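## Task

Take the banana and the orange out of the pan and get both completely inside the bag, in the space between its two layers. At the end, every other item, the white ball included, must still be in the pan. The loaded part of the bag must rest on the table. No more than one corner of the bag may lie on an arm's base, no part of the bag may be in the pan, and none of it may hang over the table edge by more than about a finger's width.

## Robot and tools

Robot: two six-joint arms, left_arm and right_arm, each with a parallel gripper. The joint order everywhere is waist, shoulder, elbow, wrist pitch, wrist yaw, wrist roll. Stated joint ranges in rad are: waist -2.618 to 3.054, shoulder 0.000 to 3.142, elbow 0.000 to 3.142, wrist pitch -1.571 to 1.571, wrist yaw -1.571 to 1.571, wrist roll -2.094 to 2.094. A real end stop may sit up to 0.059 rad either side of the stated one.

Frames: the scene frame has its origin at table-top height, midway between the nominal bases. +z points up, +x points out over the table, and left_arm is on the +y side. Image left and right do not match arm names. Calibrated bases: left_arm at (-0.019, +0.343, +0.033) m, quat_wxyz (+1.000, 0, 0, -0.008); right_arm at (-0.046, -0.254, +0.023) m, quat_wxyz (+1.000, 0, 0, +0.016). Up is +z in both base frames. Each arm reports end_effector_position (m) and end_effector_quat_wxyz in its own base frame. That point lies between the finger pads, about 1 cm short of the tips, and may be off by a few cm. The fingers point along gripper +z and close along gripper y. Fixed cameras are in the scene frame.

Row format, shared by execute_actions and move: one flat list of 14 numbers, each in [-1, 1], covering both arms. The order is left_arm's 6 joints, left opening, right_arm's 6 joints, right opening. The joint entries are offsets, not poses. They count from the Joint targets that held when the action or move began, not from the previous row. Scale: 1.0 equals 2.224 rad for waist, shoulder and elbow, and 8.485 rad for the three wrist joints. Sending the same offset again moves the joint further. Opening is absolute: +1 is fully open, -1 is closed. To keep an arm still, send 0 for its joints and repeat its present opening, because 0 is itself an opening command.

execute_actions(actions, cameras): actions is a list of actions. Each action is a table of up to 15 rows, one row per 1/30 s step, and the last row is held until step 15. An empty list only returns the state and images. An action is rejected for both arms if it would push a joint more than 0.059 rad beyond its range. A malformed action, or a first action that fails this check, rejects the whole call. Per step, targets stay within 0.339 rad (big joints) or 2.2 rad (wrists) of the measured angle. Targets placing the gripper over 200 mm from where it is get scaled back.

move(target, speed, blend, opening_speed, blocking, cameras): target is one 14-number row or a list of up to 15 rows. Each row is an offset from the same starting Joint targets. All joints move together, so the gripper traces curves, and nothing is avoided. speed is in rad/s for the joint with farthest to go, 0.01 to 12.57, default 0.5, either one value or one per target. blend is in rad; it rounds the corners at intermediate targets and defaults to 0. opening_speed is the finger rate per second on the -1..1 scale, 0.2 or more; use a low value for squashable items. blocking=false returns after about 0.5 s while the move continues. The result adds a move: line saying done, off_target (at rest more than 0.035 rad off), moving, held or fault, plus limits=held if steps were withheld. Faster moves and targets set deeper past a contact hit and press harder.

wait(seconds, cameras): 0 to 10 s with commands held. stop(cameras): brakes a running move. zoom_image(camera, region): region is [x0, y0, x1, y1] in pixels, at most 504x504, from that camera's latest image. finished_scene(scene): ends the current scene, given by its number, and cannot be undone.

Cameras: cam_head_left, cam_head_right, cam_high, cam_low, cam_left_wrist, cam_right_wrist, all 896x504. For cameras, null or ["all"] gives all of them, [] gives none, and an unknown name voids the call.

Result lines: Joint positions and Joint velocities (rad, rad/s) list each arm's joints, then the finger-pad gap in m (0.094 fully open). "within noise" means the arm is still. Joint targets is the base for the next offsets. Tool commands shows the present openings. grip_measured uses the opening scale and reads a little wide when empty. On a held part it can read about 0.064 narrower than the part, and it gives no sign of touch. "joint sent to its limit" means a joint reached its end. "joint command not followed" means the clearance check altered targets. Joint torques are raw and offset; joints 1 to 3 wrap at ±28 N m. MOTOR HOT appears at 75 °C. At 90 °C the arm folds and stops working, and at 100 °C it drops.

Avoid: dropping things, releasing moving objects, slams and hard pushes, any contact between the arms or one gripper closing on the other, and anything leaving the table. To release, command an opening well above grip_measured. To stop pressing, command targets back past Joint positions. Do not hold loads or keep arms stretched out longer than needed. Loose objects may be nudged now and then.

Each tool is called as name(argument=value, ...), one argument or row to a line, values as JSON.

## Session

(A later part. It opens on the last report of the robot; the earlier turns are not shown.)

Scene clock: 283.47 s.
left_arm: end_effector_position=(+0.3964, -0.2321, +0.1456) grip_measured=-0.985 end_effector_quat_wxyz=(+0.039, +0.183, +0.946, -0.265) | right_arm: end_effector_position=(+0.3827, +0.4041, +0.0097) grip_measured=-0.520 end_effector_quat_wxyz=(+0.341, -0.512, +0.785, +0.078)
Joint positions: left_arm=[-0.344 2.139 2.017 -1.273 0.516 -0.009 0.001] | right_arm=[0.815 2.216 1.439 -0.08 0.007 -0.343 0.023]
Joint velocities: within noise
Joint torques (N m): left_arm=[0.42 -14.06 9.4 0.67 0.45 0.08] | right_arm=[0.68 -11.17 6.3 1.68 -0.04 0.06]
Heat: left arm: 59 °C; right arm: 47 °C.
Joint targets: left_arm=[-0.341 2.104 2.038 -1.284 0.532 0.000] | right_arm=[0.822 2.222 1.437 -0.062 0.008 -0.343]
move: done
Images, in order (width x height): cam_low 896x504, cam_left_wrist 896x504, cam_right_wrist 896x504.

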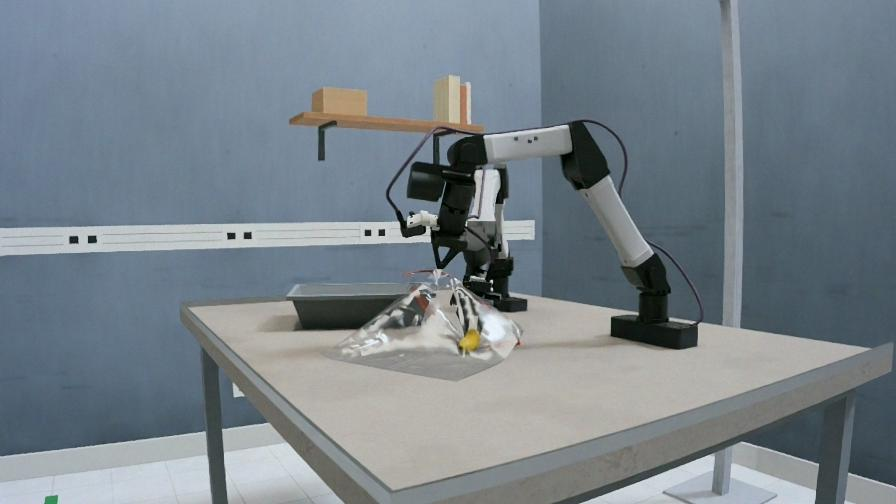

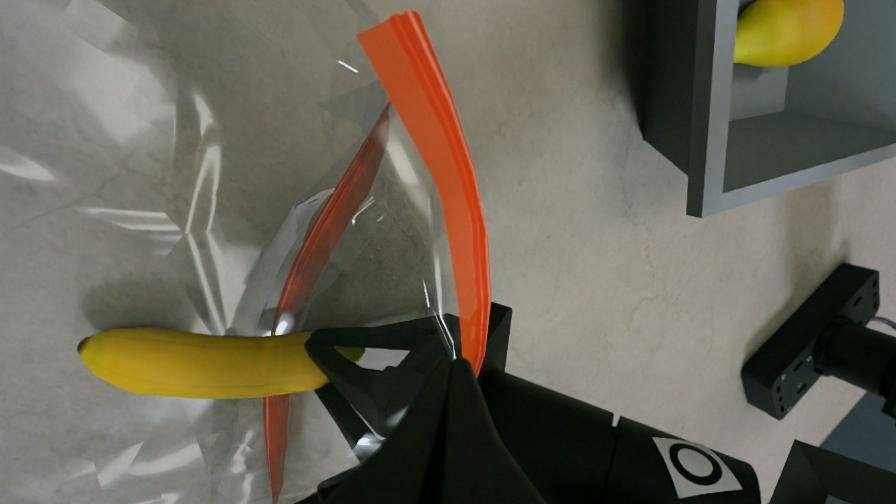

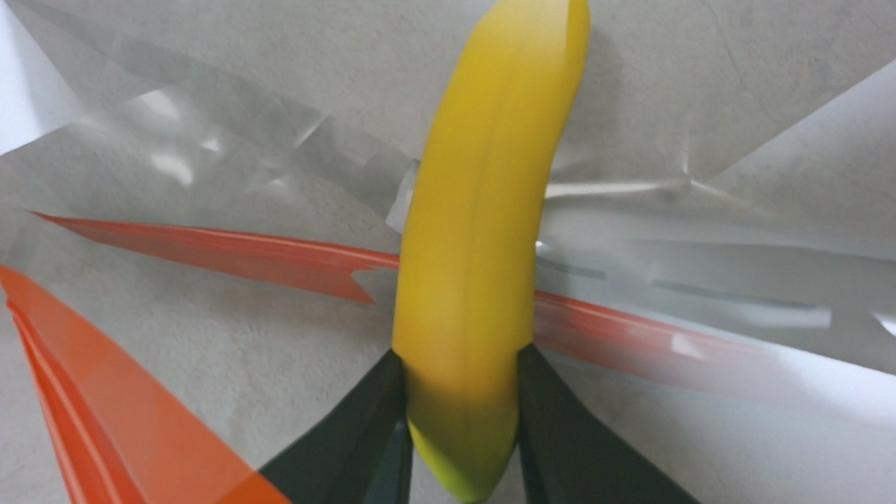

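move(
  target=[
    [0,0,0,0,0,0,-1,0,0,0.036,-0.0094,0,0,-0.75],
    [0,0,0,0,0,0,-1,0.0065,0.0879,0.2199,-0.0349,0,0,-0.75],
  ],
  speed=0.2,
  cameras=["cam_right_wrist","cam_left_wrist","cam_low","cam_head_left"],
)

Scene clock: 284.63 s.
left_arm: end_effector_position=(+0.3964, -0.2321, +0.1456) grip_measured=-0.985 end_effector_quat_wxyz=(+0.039, +0.183, +0.946, -0.265) | right_arm: end_effector_position=(+0.3869, +0.4086, +0.0216) grip_measured=-0.522 end_effector_quat_wxyz=(+0.339, -0.512, +0.786, +0.078)
Joint positions: left_arm=[-0.344 2.139 2.017 -1.273 0.516 -0.009 0.001] | right_arm=[0.815 2.216 1.496 -0.141 0.007 -0.343 0.022]
Joint velocities: within noise
Joint torques (N m): left_arm=[0.38 -14.05 9.37 0.67 0.44 0.08] | right_arm=[0.02 -11.88 6.39 1.52 -0.04 0.05]
Heat: left arm: 60 °C; right arm: 47 °C.
Joint targets: left_arm=[-0.341 2.104 2.038 -1.284 0.532 0.000] | right_arm=[0.815 2.216 1.495 -0.135 0.007 -0.343]
move: held (right_arm; a check stopped the path); path passed 1 of 2 targets; limits=held; right_arm: the elbow is farthest, 0.430 rad from its target
joint command not followed: on one or more control steps a check withheld the commanded joint targets of the right arm, and it was not sent them on those steps.
cause: the commanded joint targets, or the way to them, would bring a part of the robot too close to another arm (this arm's wrist (the part past the wrist pitch) and the left arm's fingers, along the way the arms are being sent, or toward where that arm still pushes).
Images, in order (width x height): cam_head_left 896x504, cam_low 896x504, cam_left_wrist 896x504, cam_right_wrist 896x504.

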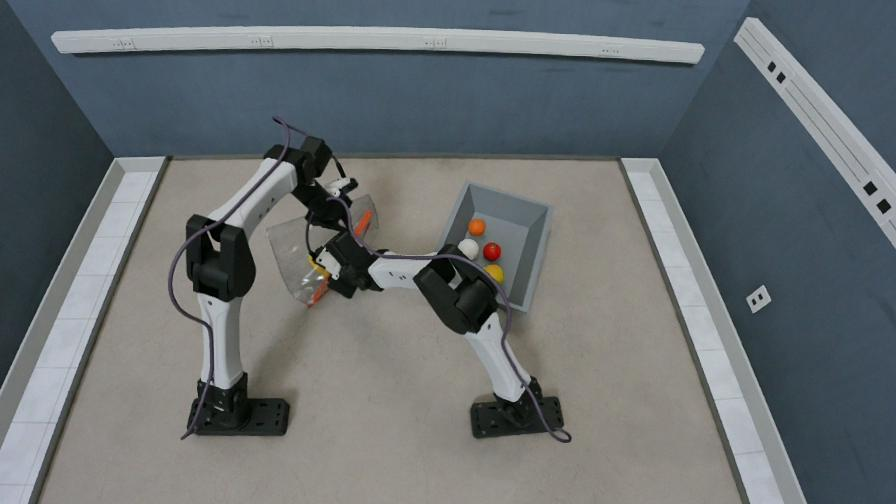

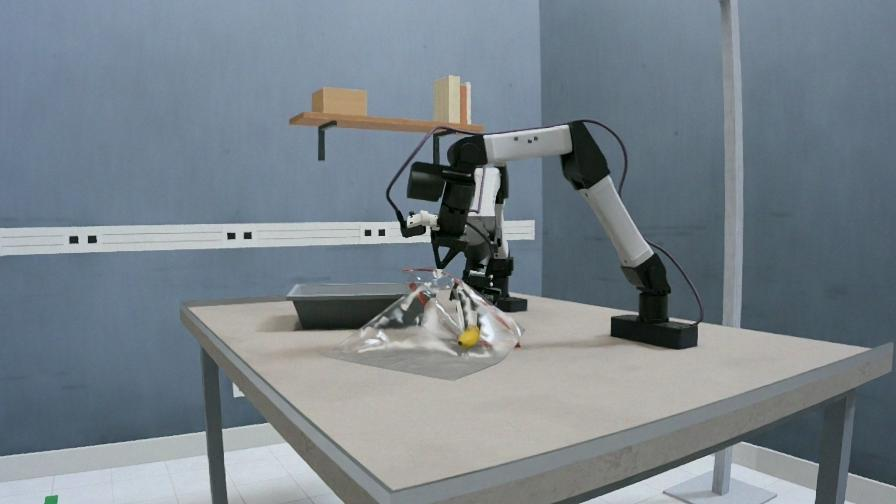

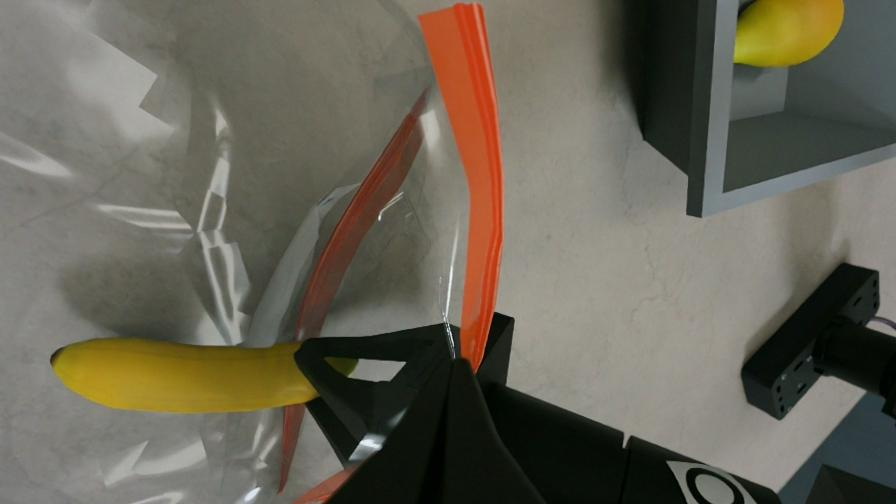

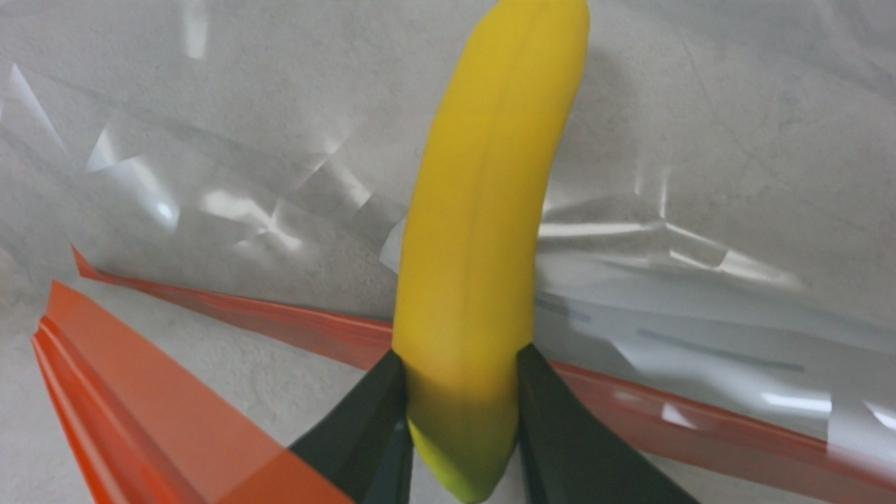

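move(
  target=[
    [0,0.0369,0.1034,-0.0174,0,0,-1,0,0,0,0,0,0,-0.75],
    [0,0.0369,0.1034,-0.0174,0,0,-1,0.006,0.0905,0.19,-0.0263,0,0,-0.75],
  ],
  speed=0.2,
  cameras=["cam_right_wrist","cam_left_wrist","cam_low","cam_head_left"],
)

Scene clock: 295.40 s.
left_arm: end_effector_position=(+0.4029, -0.2344, +0.1939) grip_measured=-0.985 end_effector_quat_wxyz=(+0.065, +0.189, +0.942, -0.269) | right_arm: end_effector_position=(+0.4139, +0.4379, +0.0316) grip_measured=-0.522 end_effector_quat_wxyz=(+0.332, -0.514, +0.787, +0.076)
Joint positions: left_arm=[-0.344 2.166 2.245 -1.42 0.516 -0.009 0.001] | right_arm=[0.816 2.352 1.786 -0.309 0.007 -0.343 0.022]
Joint velocities: within noise
Joint torques (N m): left_arm=[0.43 -9.8 9.28 0.78 0.45 0.07] | right_arm=[0.92 -11.6 9.76 1.57 -0.04 0.06]
Heat: left arm: 60 °C; right arm: 49 °C.
Joint targets: left_arm=[-0.341 2.186 2.267 -1.432 0.532 0.000] | right_arm=[0.825 2.368 1.816 -0.305 0.007 -0.343]
move: held (right_arm; a check stopped the path); path passed 1 of 2 targets; limits=held; right_arm: the elbow is farthest, 0.131 rad from its target
joint command not followed: on one or more control steps a check withheld the commanded joint targets of the right arm, and it was not sent them on those steps.
cause: the commanded joint targets, or the way to them, would bring a part of the robot too close to another arm (this arm's wrist (the part past the wrist pitch) and the left arm's fingers).
Images, in order (width x height): cam_head_left 896x504, cam_low 896x504, cam_left_wrist 896x504, cam_right_wrist 896x504.

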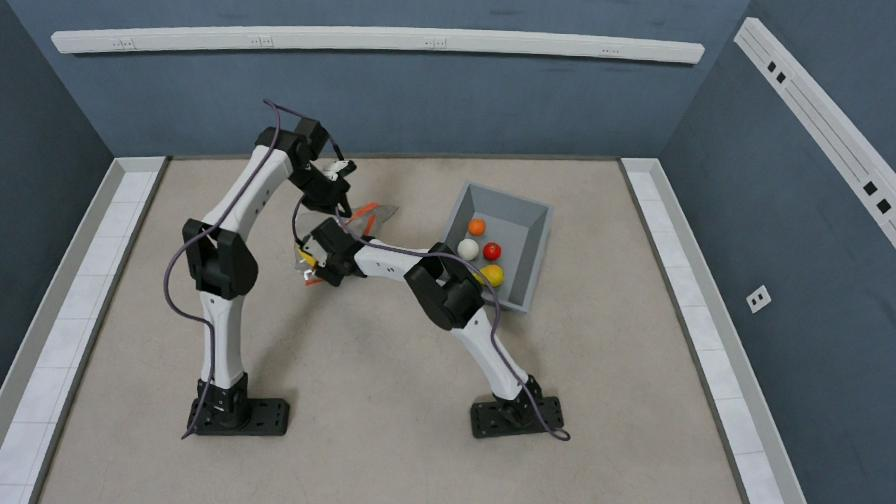

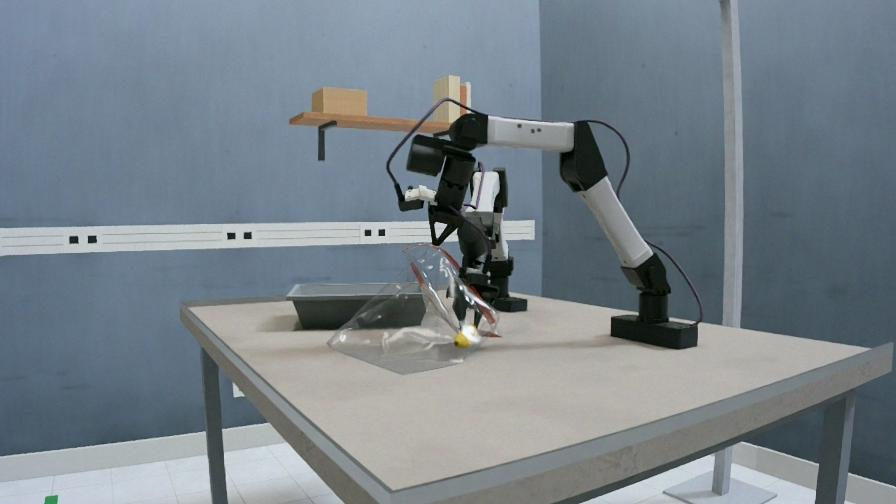

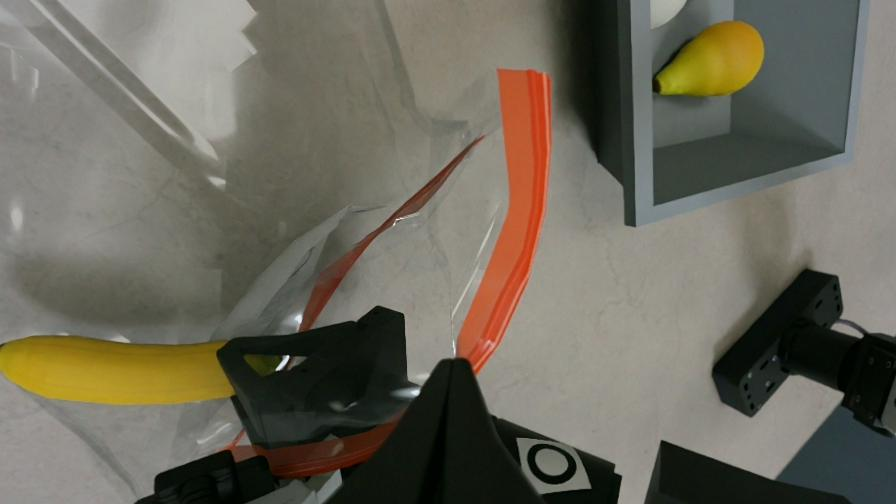

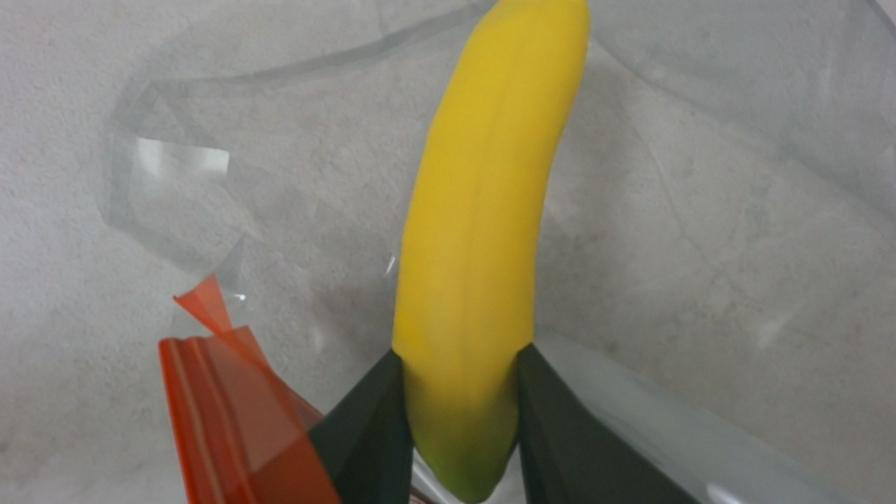

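move(
  target=[
    [0,0,0,0,0,0,-1,0,-0.004,-0.036,0.0094,0,0,-0.75],
    [0,0,0,0,0,0,-1,0,-0.004,-0.036,0.0094,0,0,-0.25],
  ],
  speed=0.2,
  opening_speed=0.5,
  cameras=["cam_right_wrist","cam_left_wrist","cam_low","cam_head_left"],
)

zoom_image(
  camera="cam_low",
  region=[300, 220, 560, 390],
)

Scene clock: 297.97 s.
left_arm: end_effector_position=(+0.4028, -0.2344, +0.1938) grip_measured=-0.985 end_effector_quat_wxyz=(+0.065, +0.189, +0.942, -0.269) | right_arm: end_effector_position=(+0.4129, +0.4368, +0.0222) grip_measured=-0.251 end_effector_quat_wxyz=(+0.339, -0.512, +0.785, +0.078)
Joint positions: left_arm=[-0.344 2.166 2.245 -1.421 0.516 -0.009 0.001] | right_arm=[0.816 2.352 1.737 -0.245 0.007 -0.343 0.035]
Joint velocities: within noise
Joint torques (N m): left_arm=[0.36 -9.73 9.25 0.78 0.45 0.06] | right_arm=[1.14 -12.31 6.79 1.7 -0.04 0.06]
Heat: left arm: 59 °C; right arm: 48 °C.
Joint targets: left_arm=[-0.341 2.186 2.267 -1.432 0.532 0.000] | right_arm=[0.825 2.359 1.736 -0.225 0.007 -0.343]
move: done
Images, in order (width x height): cam_head_left 896x504, cam_low 896x504, cam_left_wrist 896x504, cam_right_wrist 896x504.

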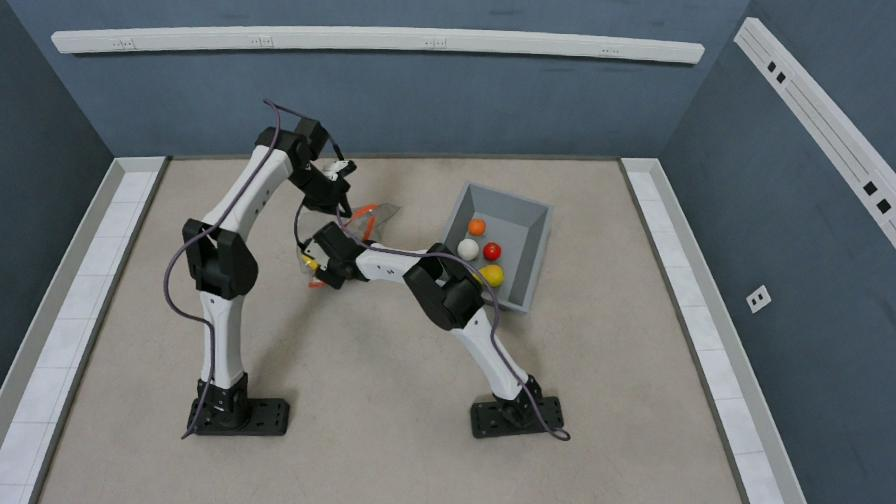

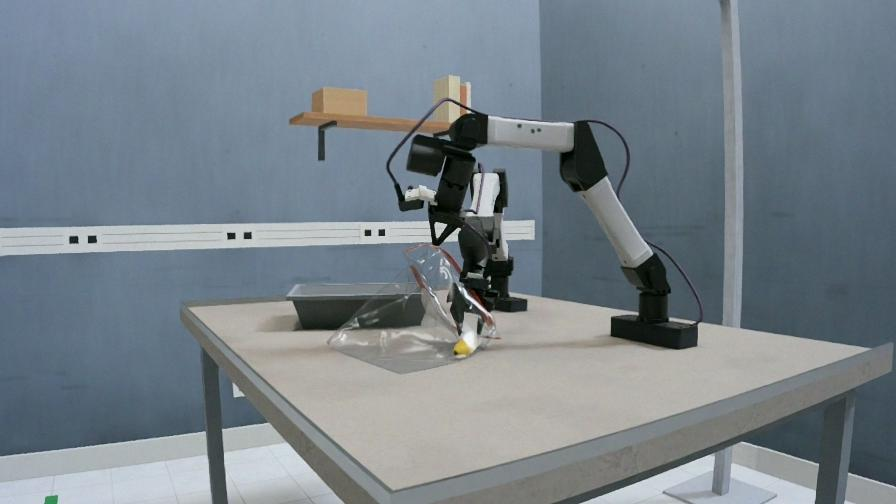

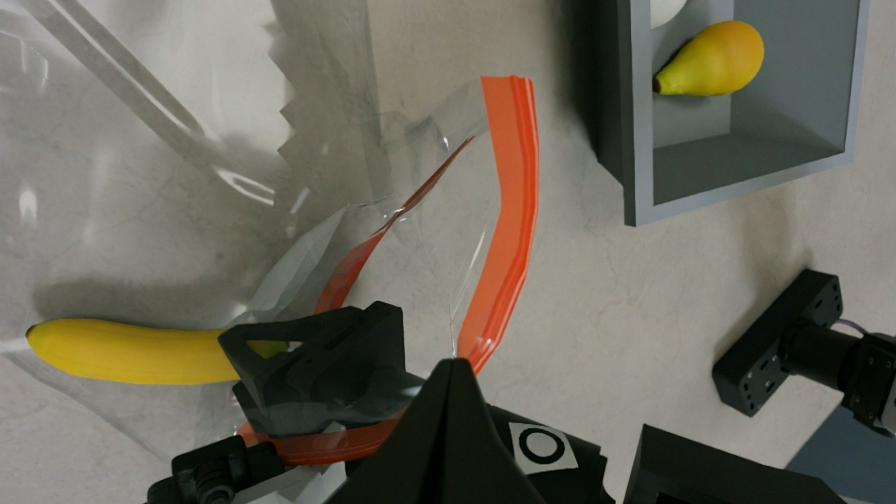

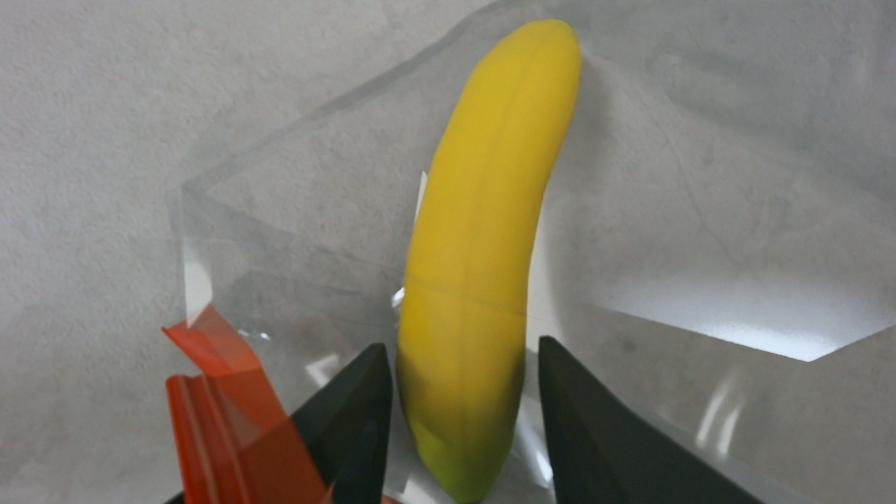

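Scaled by 1.938 from the camera's 896x504 image, which has a finer 1280x720 frame.

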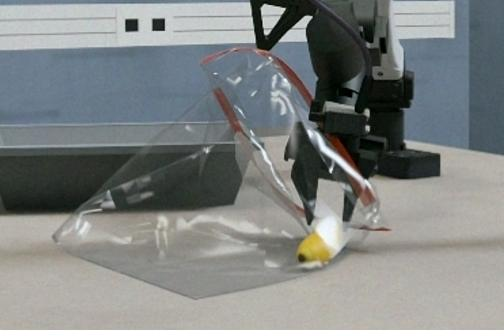

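move(
  target=[
    [0,0,0,0,0,0,-1,-0.0013,-0.0576,-0.0904,0.0088,0,0,-0.25],
    [0,0,0,0,0,0,-1,-0.006,-0.1897,-0.259,0.0177,0,0,-0.25],
    [0,0,0,0,0,0,-1,-0.006,-0.3453,-0.42,0.0225,-0.0008,0.0404,-0.25],
  ],
  speed=[0.2,0.3,0.5],
  blend=0.05,
)

zoom_image(
  camera="cam_low",
  region=[300, 220, 560, 390],
)

zoom_image(
  camera="cam_head_left",
  region=[240, 150, 460, 350],
)

Scene clock: 302.17 s.
left_arm: end_effector_position=(+0.4027, -0.2344, +0.1938) grip_measured=-0.985 end_effector_quat_wxyz=(+0.064, +0.189, +0.942, -0.269) | right_arm: end_effector_position=(+0.2773, +0.2928, +0.0509) grip_measured=-0.251 end_effector_quat_wxyz=(+0.316, -0.375, +0.861, +0.131)
Joint positions: left_arm=[-0.344 2.166 2.245 -1.422 0.516 -0.009 0.001] | right_arm=[0.816 1.624 0.805 -0.053 0.007 -0.008 0.035]
Joint velocities: within noise
Joint torques (N m): left_arm=[0.36 -9.72 9.29 0.79 0.44 0.07] | right_arm=[-0.36 -9.52 6.05 1.65 -0.07 0.11]
Heat: left arm: 57 °C; right arm: 49 °C.
Joint targets: left_arm=[-0.341 2.186 2.267 -1.432 0.532 0.000] | right_arm=[0.812 1.591 0.802 -0.034 0.001 0.000]
move: done

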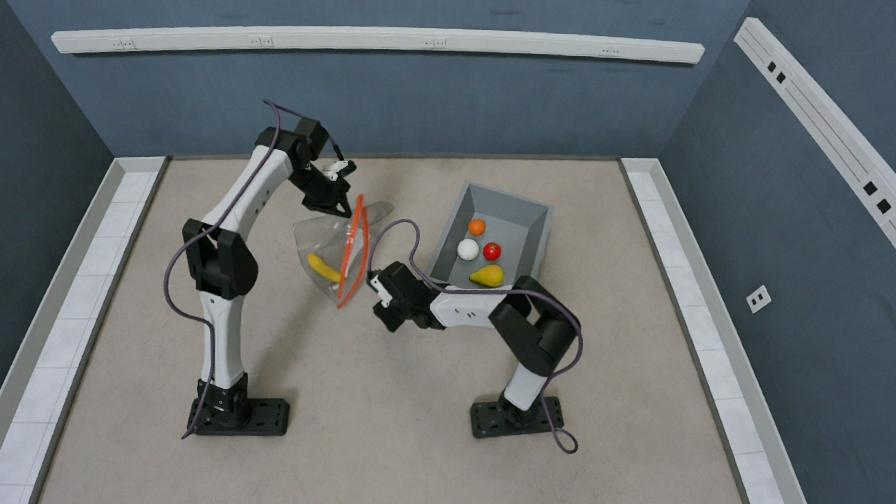

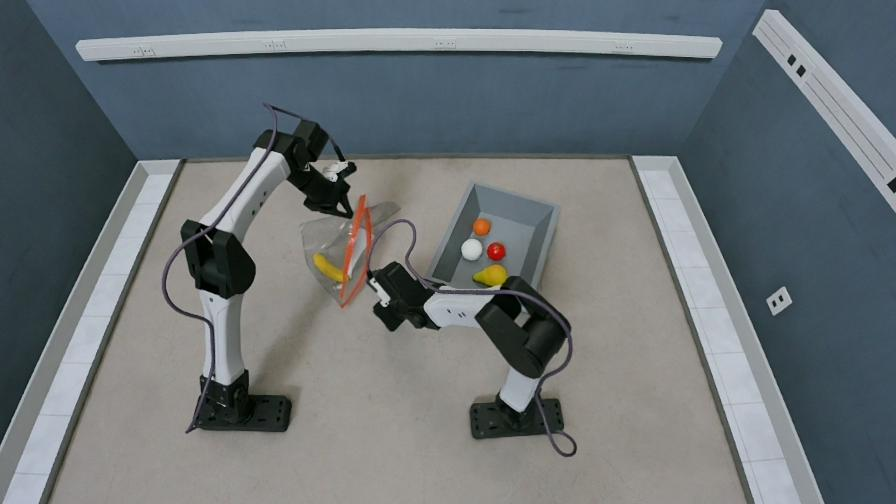

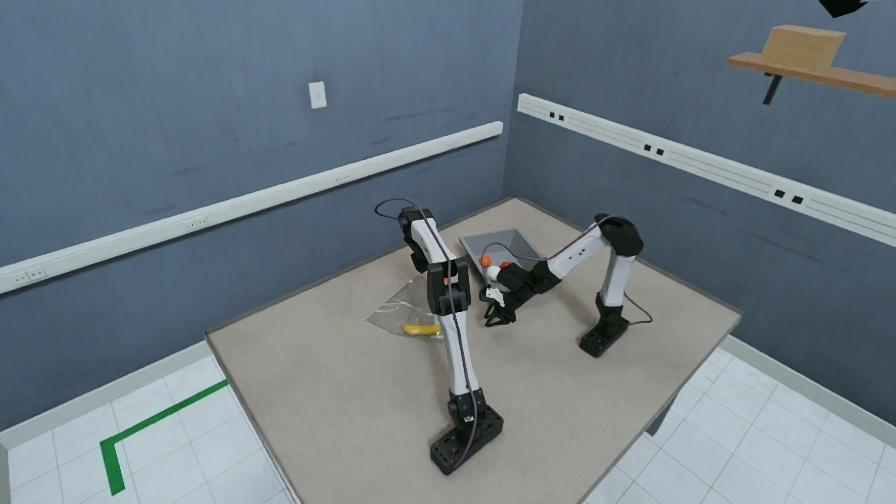

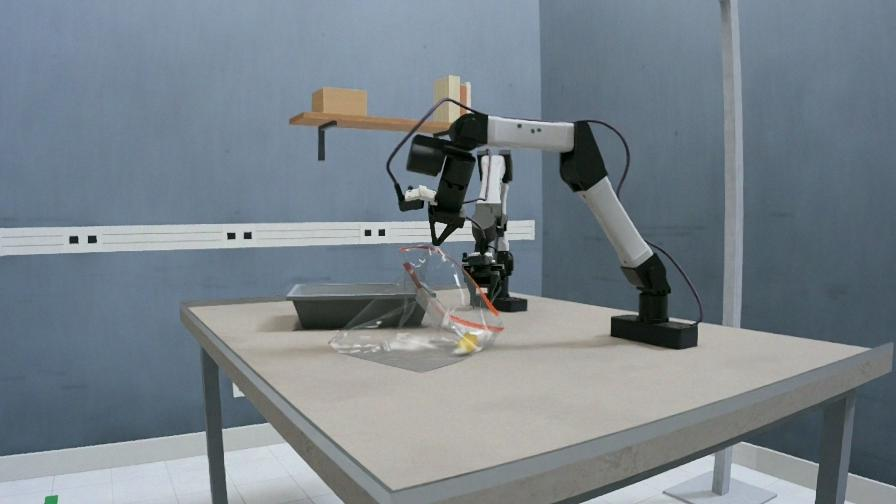

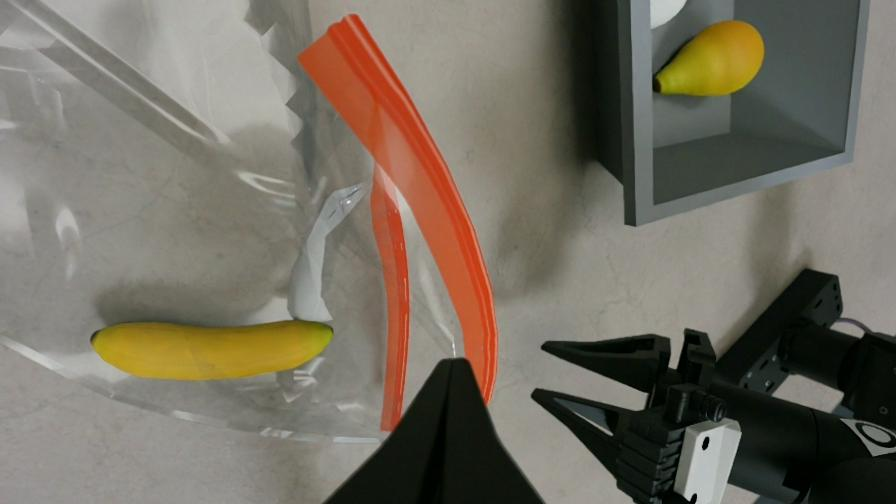

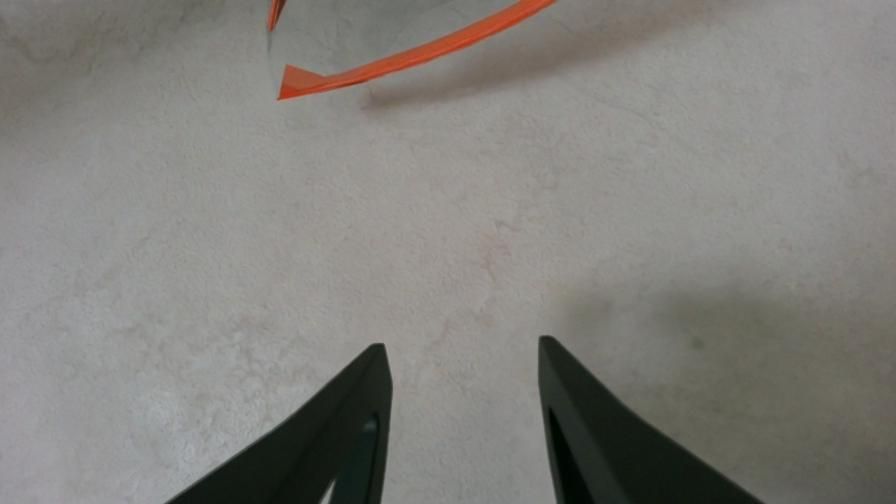

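Scaled by 1.938 from the camera's 896x504 image, which has a finer 1280x720 frame.

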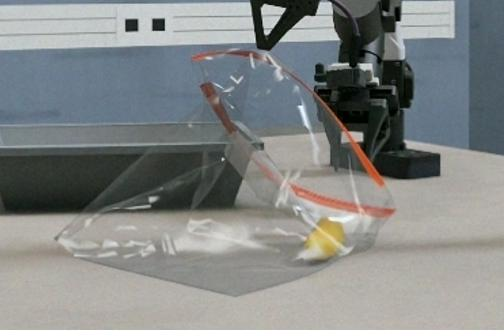

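Scaled by 2.291 from the camera's 896x504 image, which has a finer 1280x720 frame.

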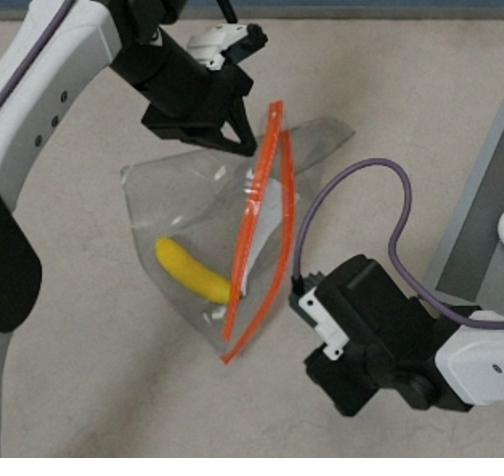

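move(
  target=[
    [0,0,0,0,0,0,-1,0,0,0.2239,-0.0549,0,0,0.3],
    [0,0,0,0,0,0,-1,-0.3426,0.0989,0.4739,-0.1544,0,0.2286,0.3],
    [0,0,0,0,0,0,-1,-0.3552,0.3932,0.7338,-0.1454,0,0.2286,0.3],
  ],
  speed=0.7,
  blend=0.05,
  cameras=["cam_right_wrist","cam_head_left"],
)

Scene clock: 308.40 s.
left_arm: end_effector_position=(+0.4027, -0.2344, +0.1938) grip_measured=-0.985 end_effector_quat_wxyz=(+0.064, +0.189, +0.942, -0.269) | right_arm: end_effector_position=(+0.5315, +0.0139, +0.0875) grip_measured=+0.299 end_effector_quat_wxyz=(+0.069, +0.809, +0.576, +0.098)
Joint positions: left_arm=[-0.344 2.166 2.245 -1.422 0.516 -0.009 0.001] | right_arm=[0.028 2.462 2.409 -1.277 0.006 1.932 0.061]
Joint velocities: within noise
Joint torques (N m): left_arm=[0.43 -9.74 9.25 0.78 0.45 0.07] | right_arm=[-0.57 -12.77 8.72 0.74 -0.02 0.11]
Heat: left arm: 54 °C; right arm: 48 °C.
Joint targets: left_arm=[-0.341 2.186 2.267 -1.432 0.532 0.000] | right_arm=[0.022 2.466 2.434 -1.268 0.001 1.940]
move: done
Images, in order (width x height): cam_head_left 896x504, cam_right_wrist 896x504.

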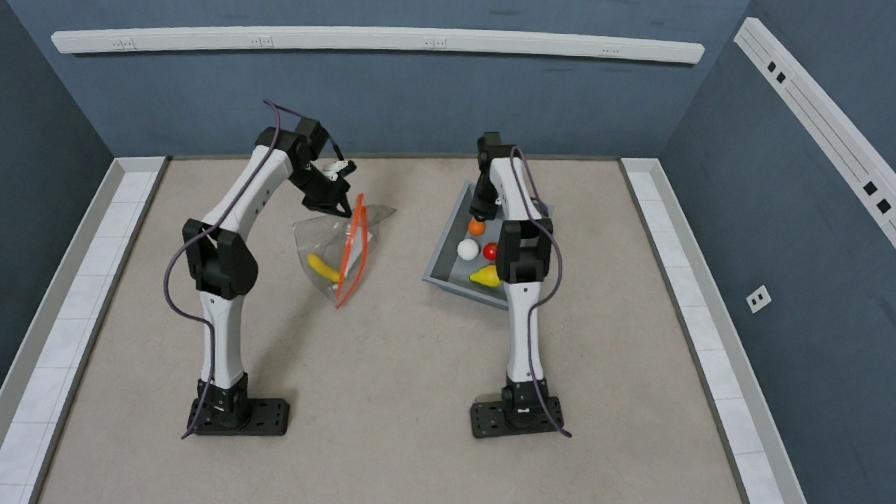

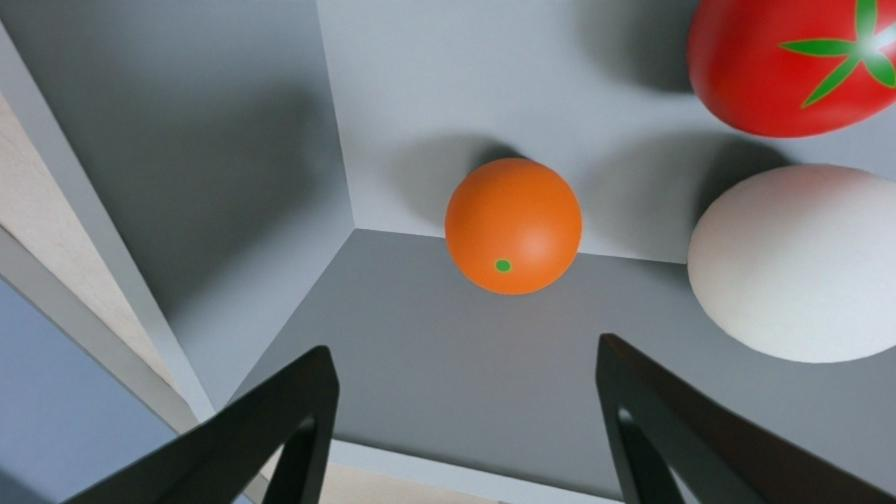

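move(
  target=[0,0,0,0,0,0,-1,0.0065,-0.0247,-0.1682,0.0375,0,0,0.3],
  speed=0.25,
  cameras=["cam_right_wrist"],
)

Scene clock: 311.03 s.
left_arm: end_effector_position=(+0.4027, -0.2344, +0.1938) grip_measured=-0.985 end_effector_quat_wxyz=(+0.064, +0.189, +0.942, -0.269) | right_arm: end_effector_position=(+0.5260, +0.0139, +0.0020) grip_measured=+0.299 end_effector_quat_wxyz=(+0.061, +0.810, +0.576, +0.087)
Joint positions: left_arm=[-0.344 2.166 2.245 -1.422 0.516 -0.009 0.001] | right_arm=[0.028 2.458 2.067 -0.966 0.005 1.933 0.061]
Joint velocities: within noise
Joint torques (N m): left_arm=[0.43 -9.76 9.28 0.8 0.44 0.07] | right_arm=[0.84 -17.21 5.75 0.75 -0.02 0.11]
Heat: left arm: 53 °C; right arm: 50 °C.
Joint targets: left_arm=[-0.341 2.186 2.267 -1.432 0.532 0.000] | right_arm=[0.036 2.411 2.060 -0.950 0.001 1.940]
move: off_target (right_arm); right_arm: the shoulder is farthest, 0.047 rad from its target
Images, in order (width x height): cam_right_wrist 896x504.

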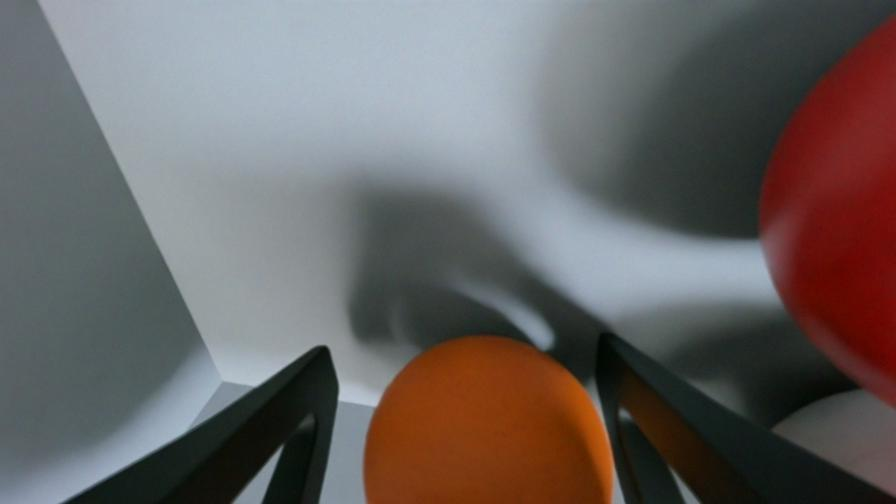

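move(
  target=[
    [0,0,0,0,0,0,-1,0.002,0,0.02,-0.006,0,0,0.3],
    [0,0,0,0,0,0,-1,0.002,0,0.02,-0.006,0,0,-0.3],
  ],
  speed=0.2,
  opening_speed=0.3,
  cameras=["cam_right_wrist"],
)

Scene clock: 314.73 s.
left_arm: end_effector_position=(+0.4027, -0.2344, +0.1938) grip_measured=-0.985 end_effector_quat_wxyz=(+0.064, +0.189, +0.942, -0.269) | right_arm: end_effector_position=(+0.5220, +0.0170, +0.0039) grip_measured=-0.168 end_effector_quat_wxyz=(+0.056, +0.809, +0.579, +0.080)
Joint positions: left_arm=[-0.344 2.166 2.245 -1.422 0.516 -0.009 0.001] | right_arm=[0.034 2.458 2.078 -0.995 0.005 1.933 0.039]
Joint velocities: within noise
Joint torques (N m): left_arm=[0.4 -9.83 9.25 0.79 0.44 0.07] | right_arm=[0.65 -17.18 8.76 0.5 -0.02 0.11]
Heat: left arm: 52 °C; right arm: 51 °C.
Joint targets: left_arm=[-0.341 2.186 2.267 -1.432 0.532 0.000] | right_arm=[0.040 2.411 2.104 -1.000 0.001 1.940]
move: off_target (right_arm); target 2's new numbers were sent with right_arm's shoulder 0.047 rad from that target; right_arm: the shoulder is farthest, 0.047 rad from its target
Images, in order (width x height): cam_right_wrist 896x504.

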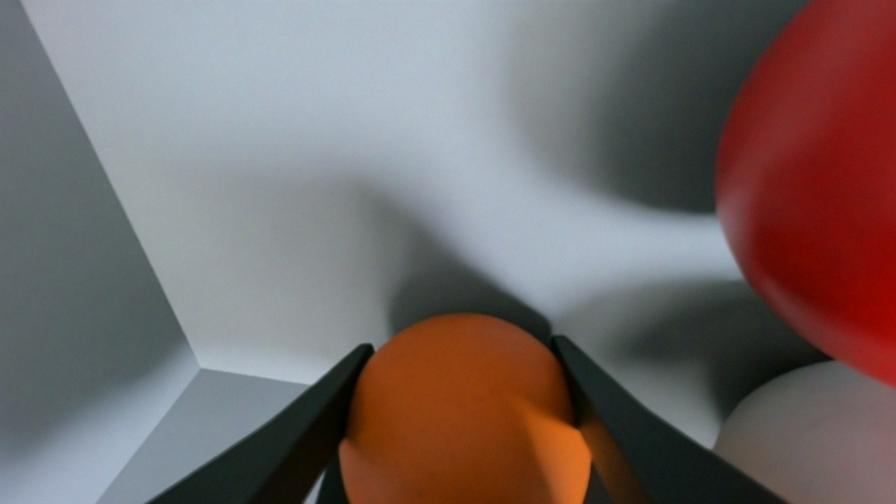

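move(
  target=[
    [0,0,0,0,0,0,-1,0,0.0247,0.1484,-0.0316,0,0,-0.3],
    [0,0,0,0,0,0,-1,0,-0.2698,-0.1115,-0.0405,0,0,-0.3],
    [0,0,0,0,0,0,-1,0.3417,-0.4346,-0.4937,0.0694,0,-0.2286,-0.3],
  ],
  speed=[0.25,0.6,0.6],
  blend=0.04,
)

zoom_image(
  camera="cam_low",
  region=[300, 220, 560, 390],
)

Scene clock: 322.23 s.
left_arm: end_effector_position=(+0.4027, -0.2344, +0.1938) grip_measured=-0.985 end_effector_quat_wxyz=(+0.064, +0.189, +0.942, -0.269) | right_arm: end_effector_position=(+0.2763, +0.2806, +0.1265) grip_measured=-0.173 end_effector_quat_wxyz=(+0.304, -0.361, +0.872, +0.126)
Joint positions: left_arm=[-0.344 2.166 2.245 -1.422 0.516 -0.009 0.001] | right_arm=[0.795 1.477 1.008 -0.432 0.005 0.008 0.039]
Joint velocities: within noise
Joint torques (N m): left_arm=[0.42 -9.74 9.26 0.78 0.45 0.07] | right_arm=[0.57 -8.95 6.86 1.59 -0.06 -0.07]
Heat: left arm: 51 °C; right arm: 51 °C.
Joint targets: left_arm=[-0.341 2.186 2.267 -1.432 0.532 0.000] | right_arm=[0.801 1.444 1.006 -0.412 0.001 0.000]
move: done

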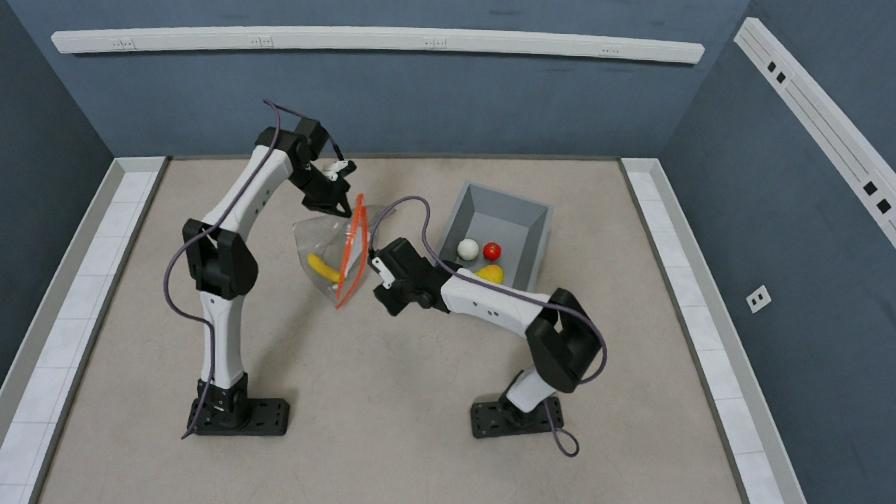

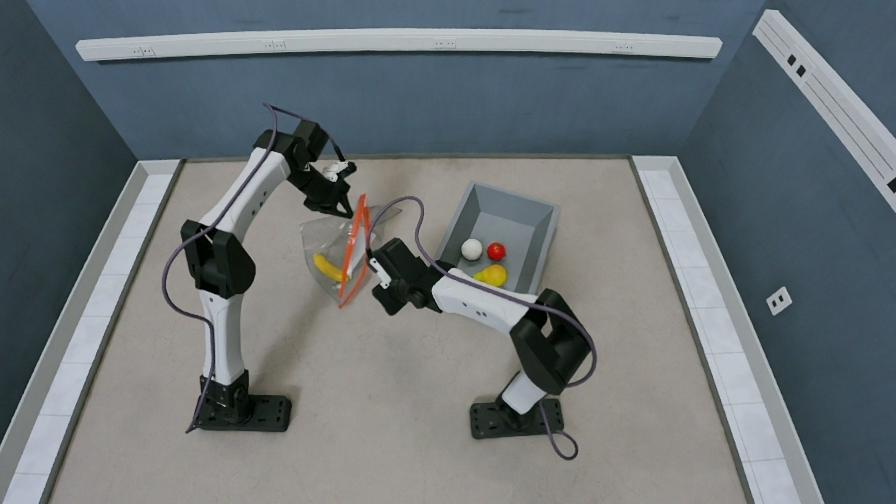

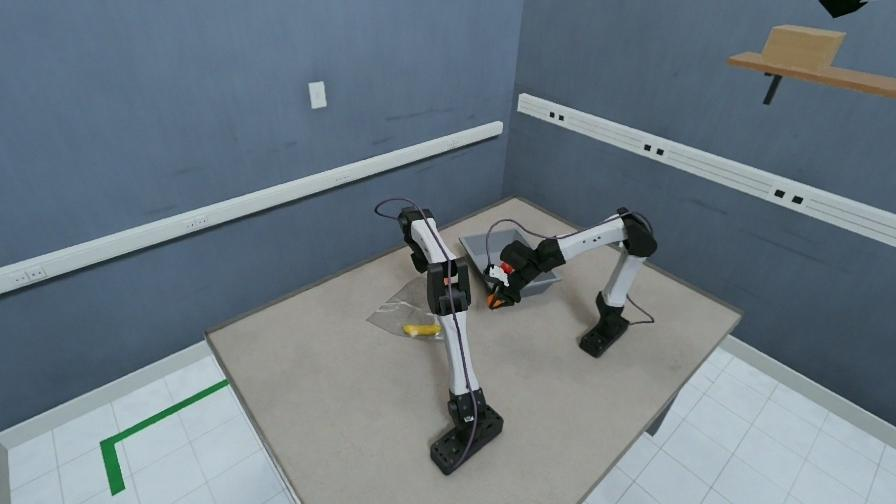

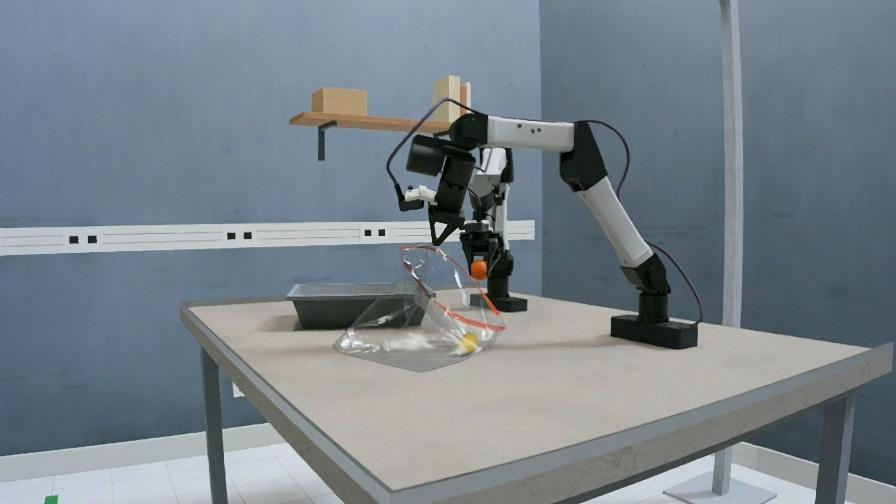

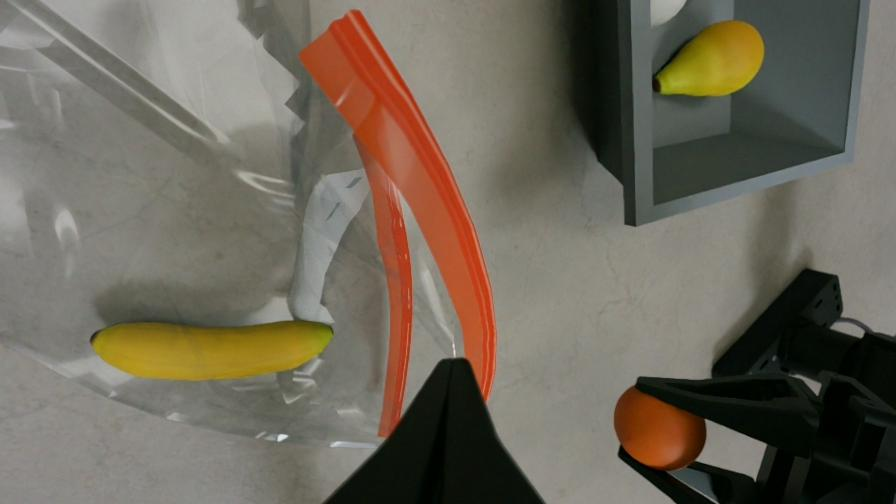

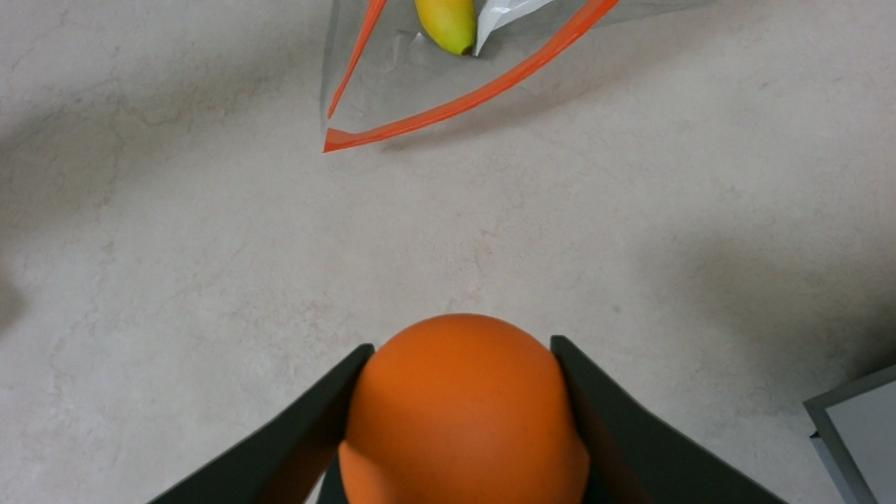

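Scaled by 1.938 from the camera's 896x504 image, which has a finer 1280x720 frame.

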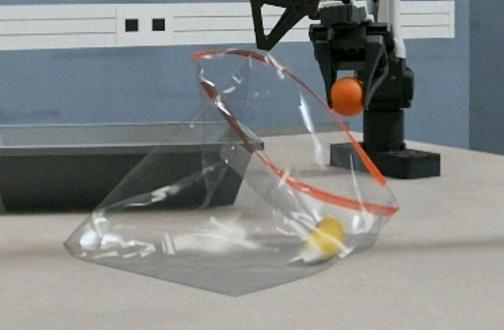

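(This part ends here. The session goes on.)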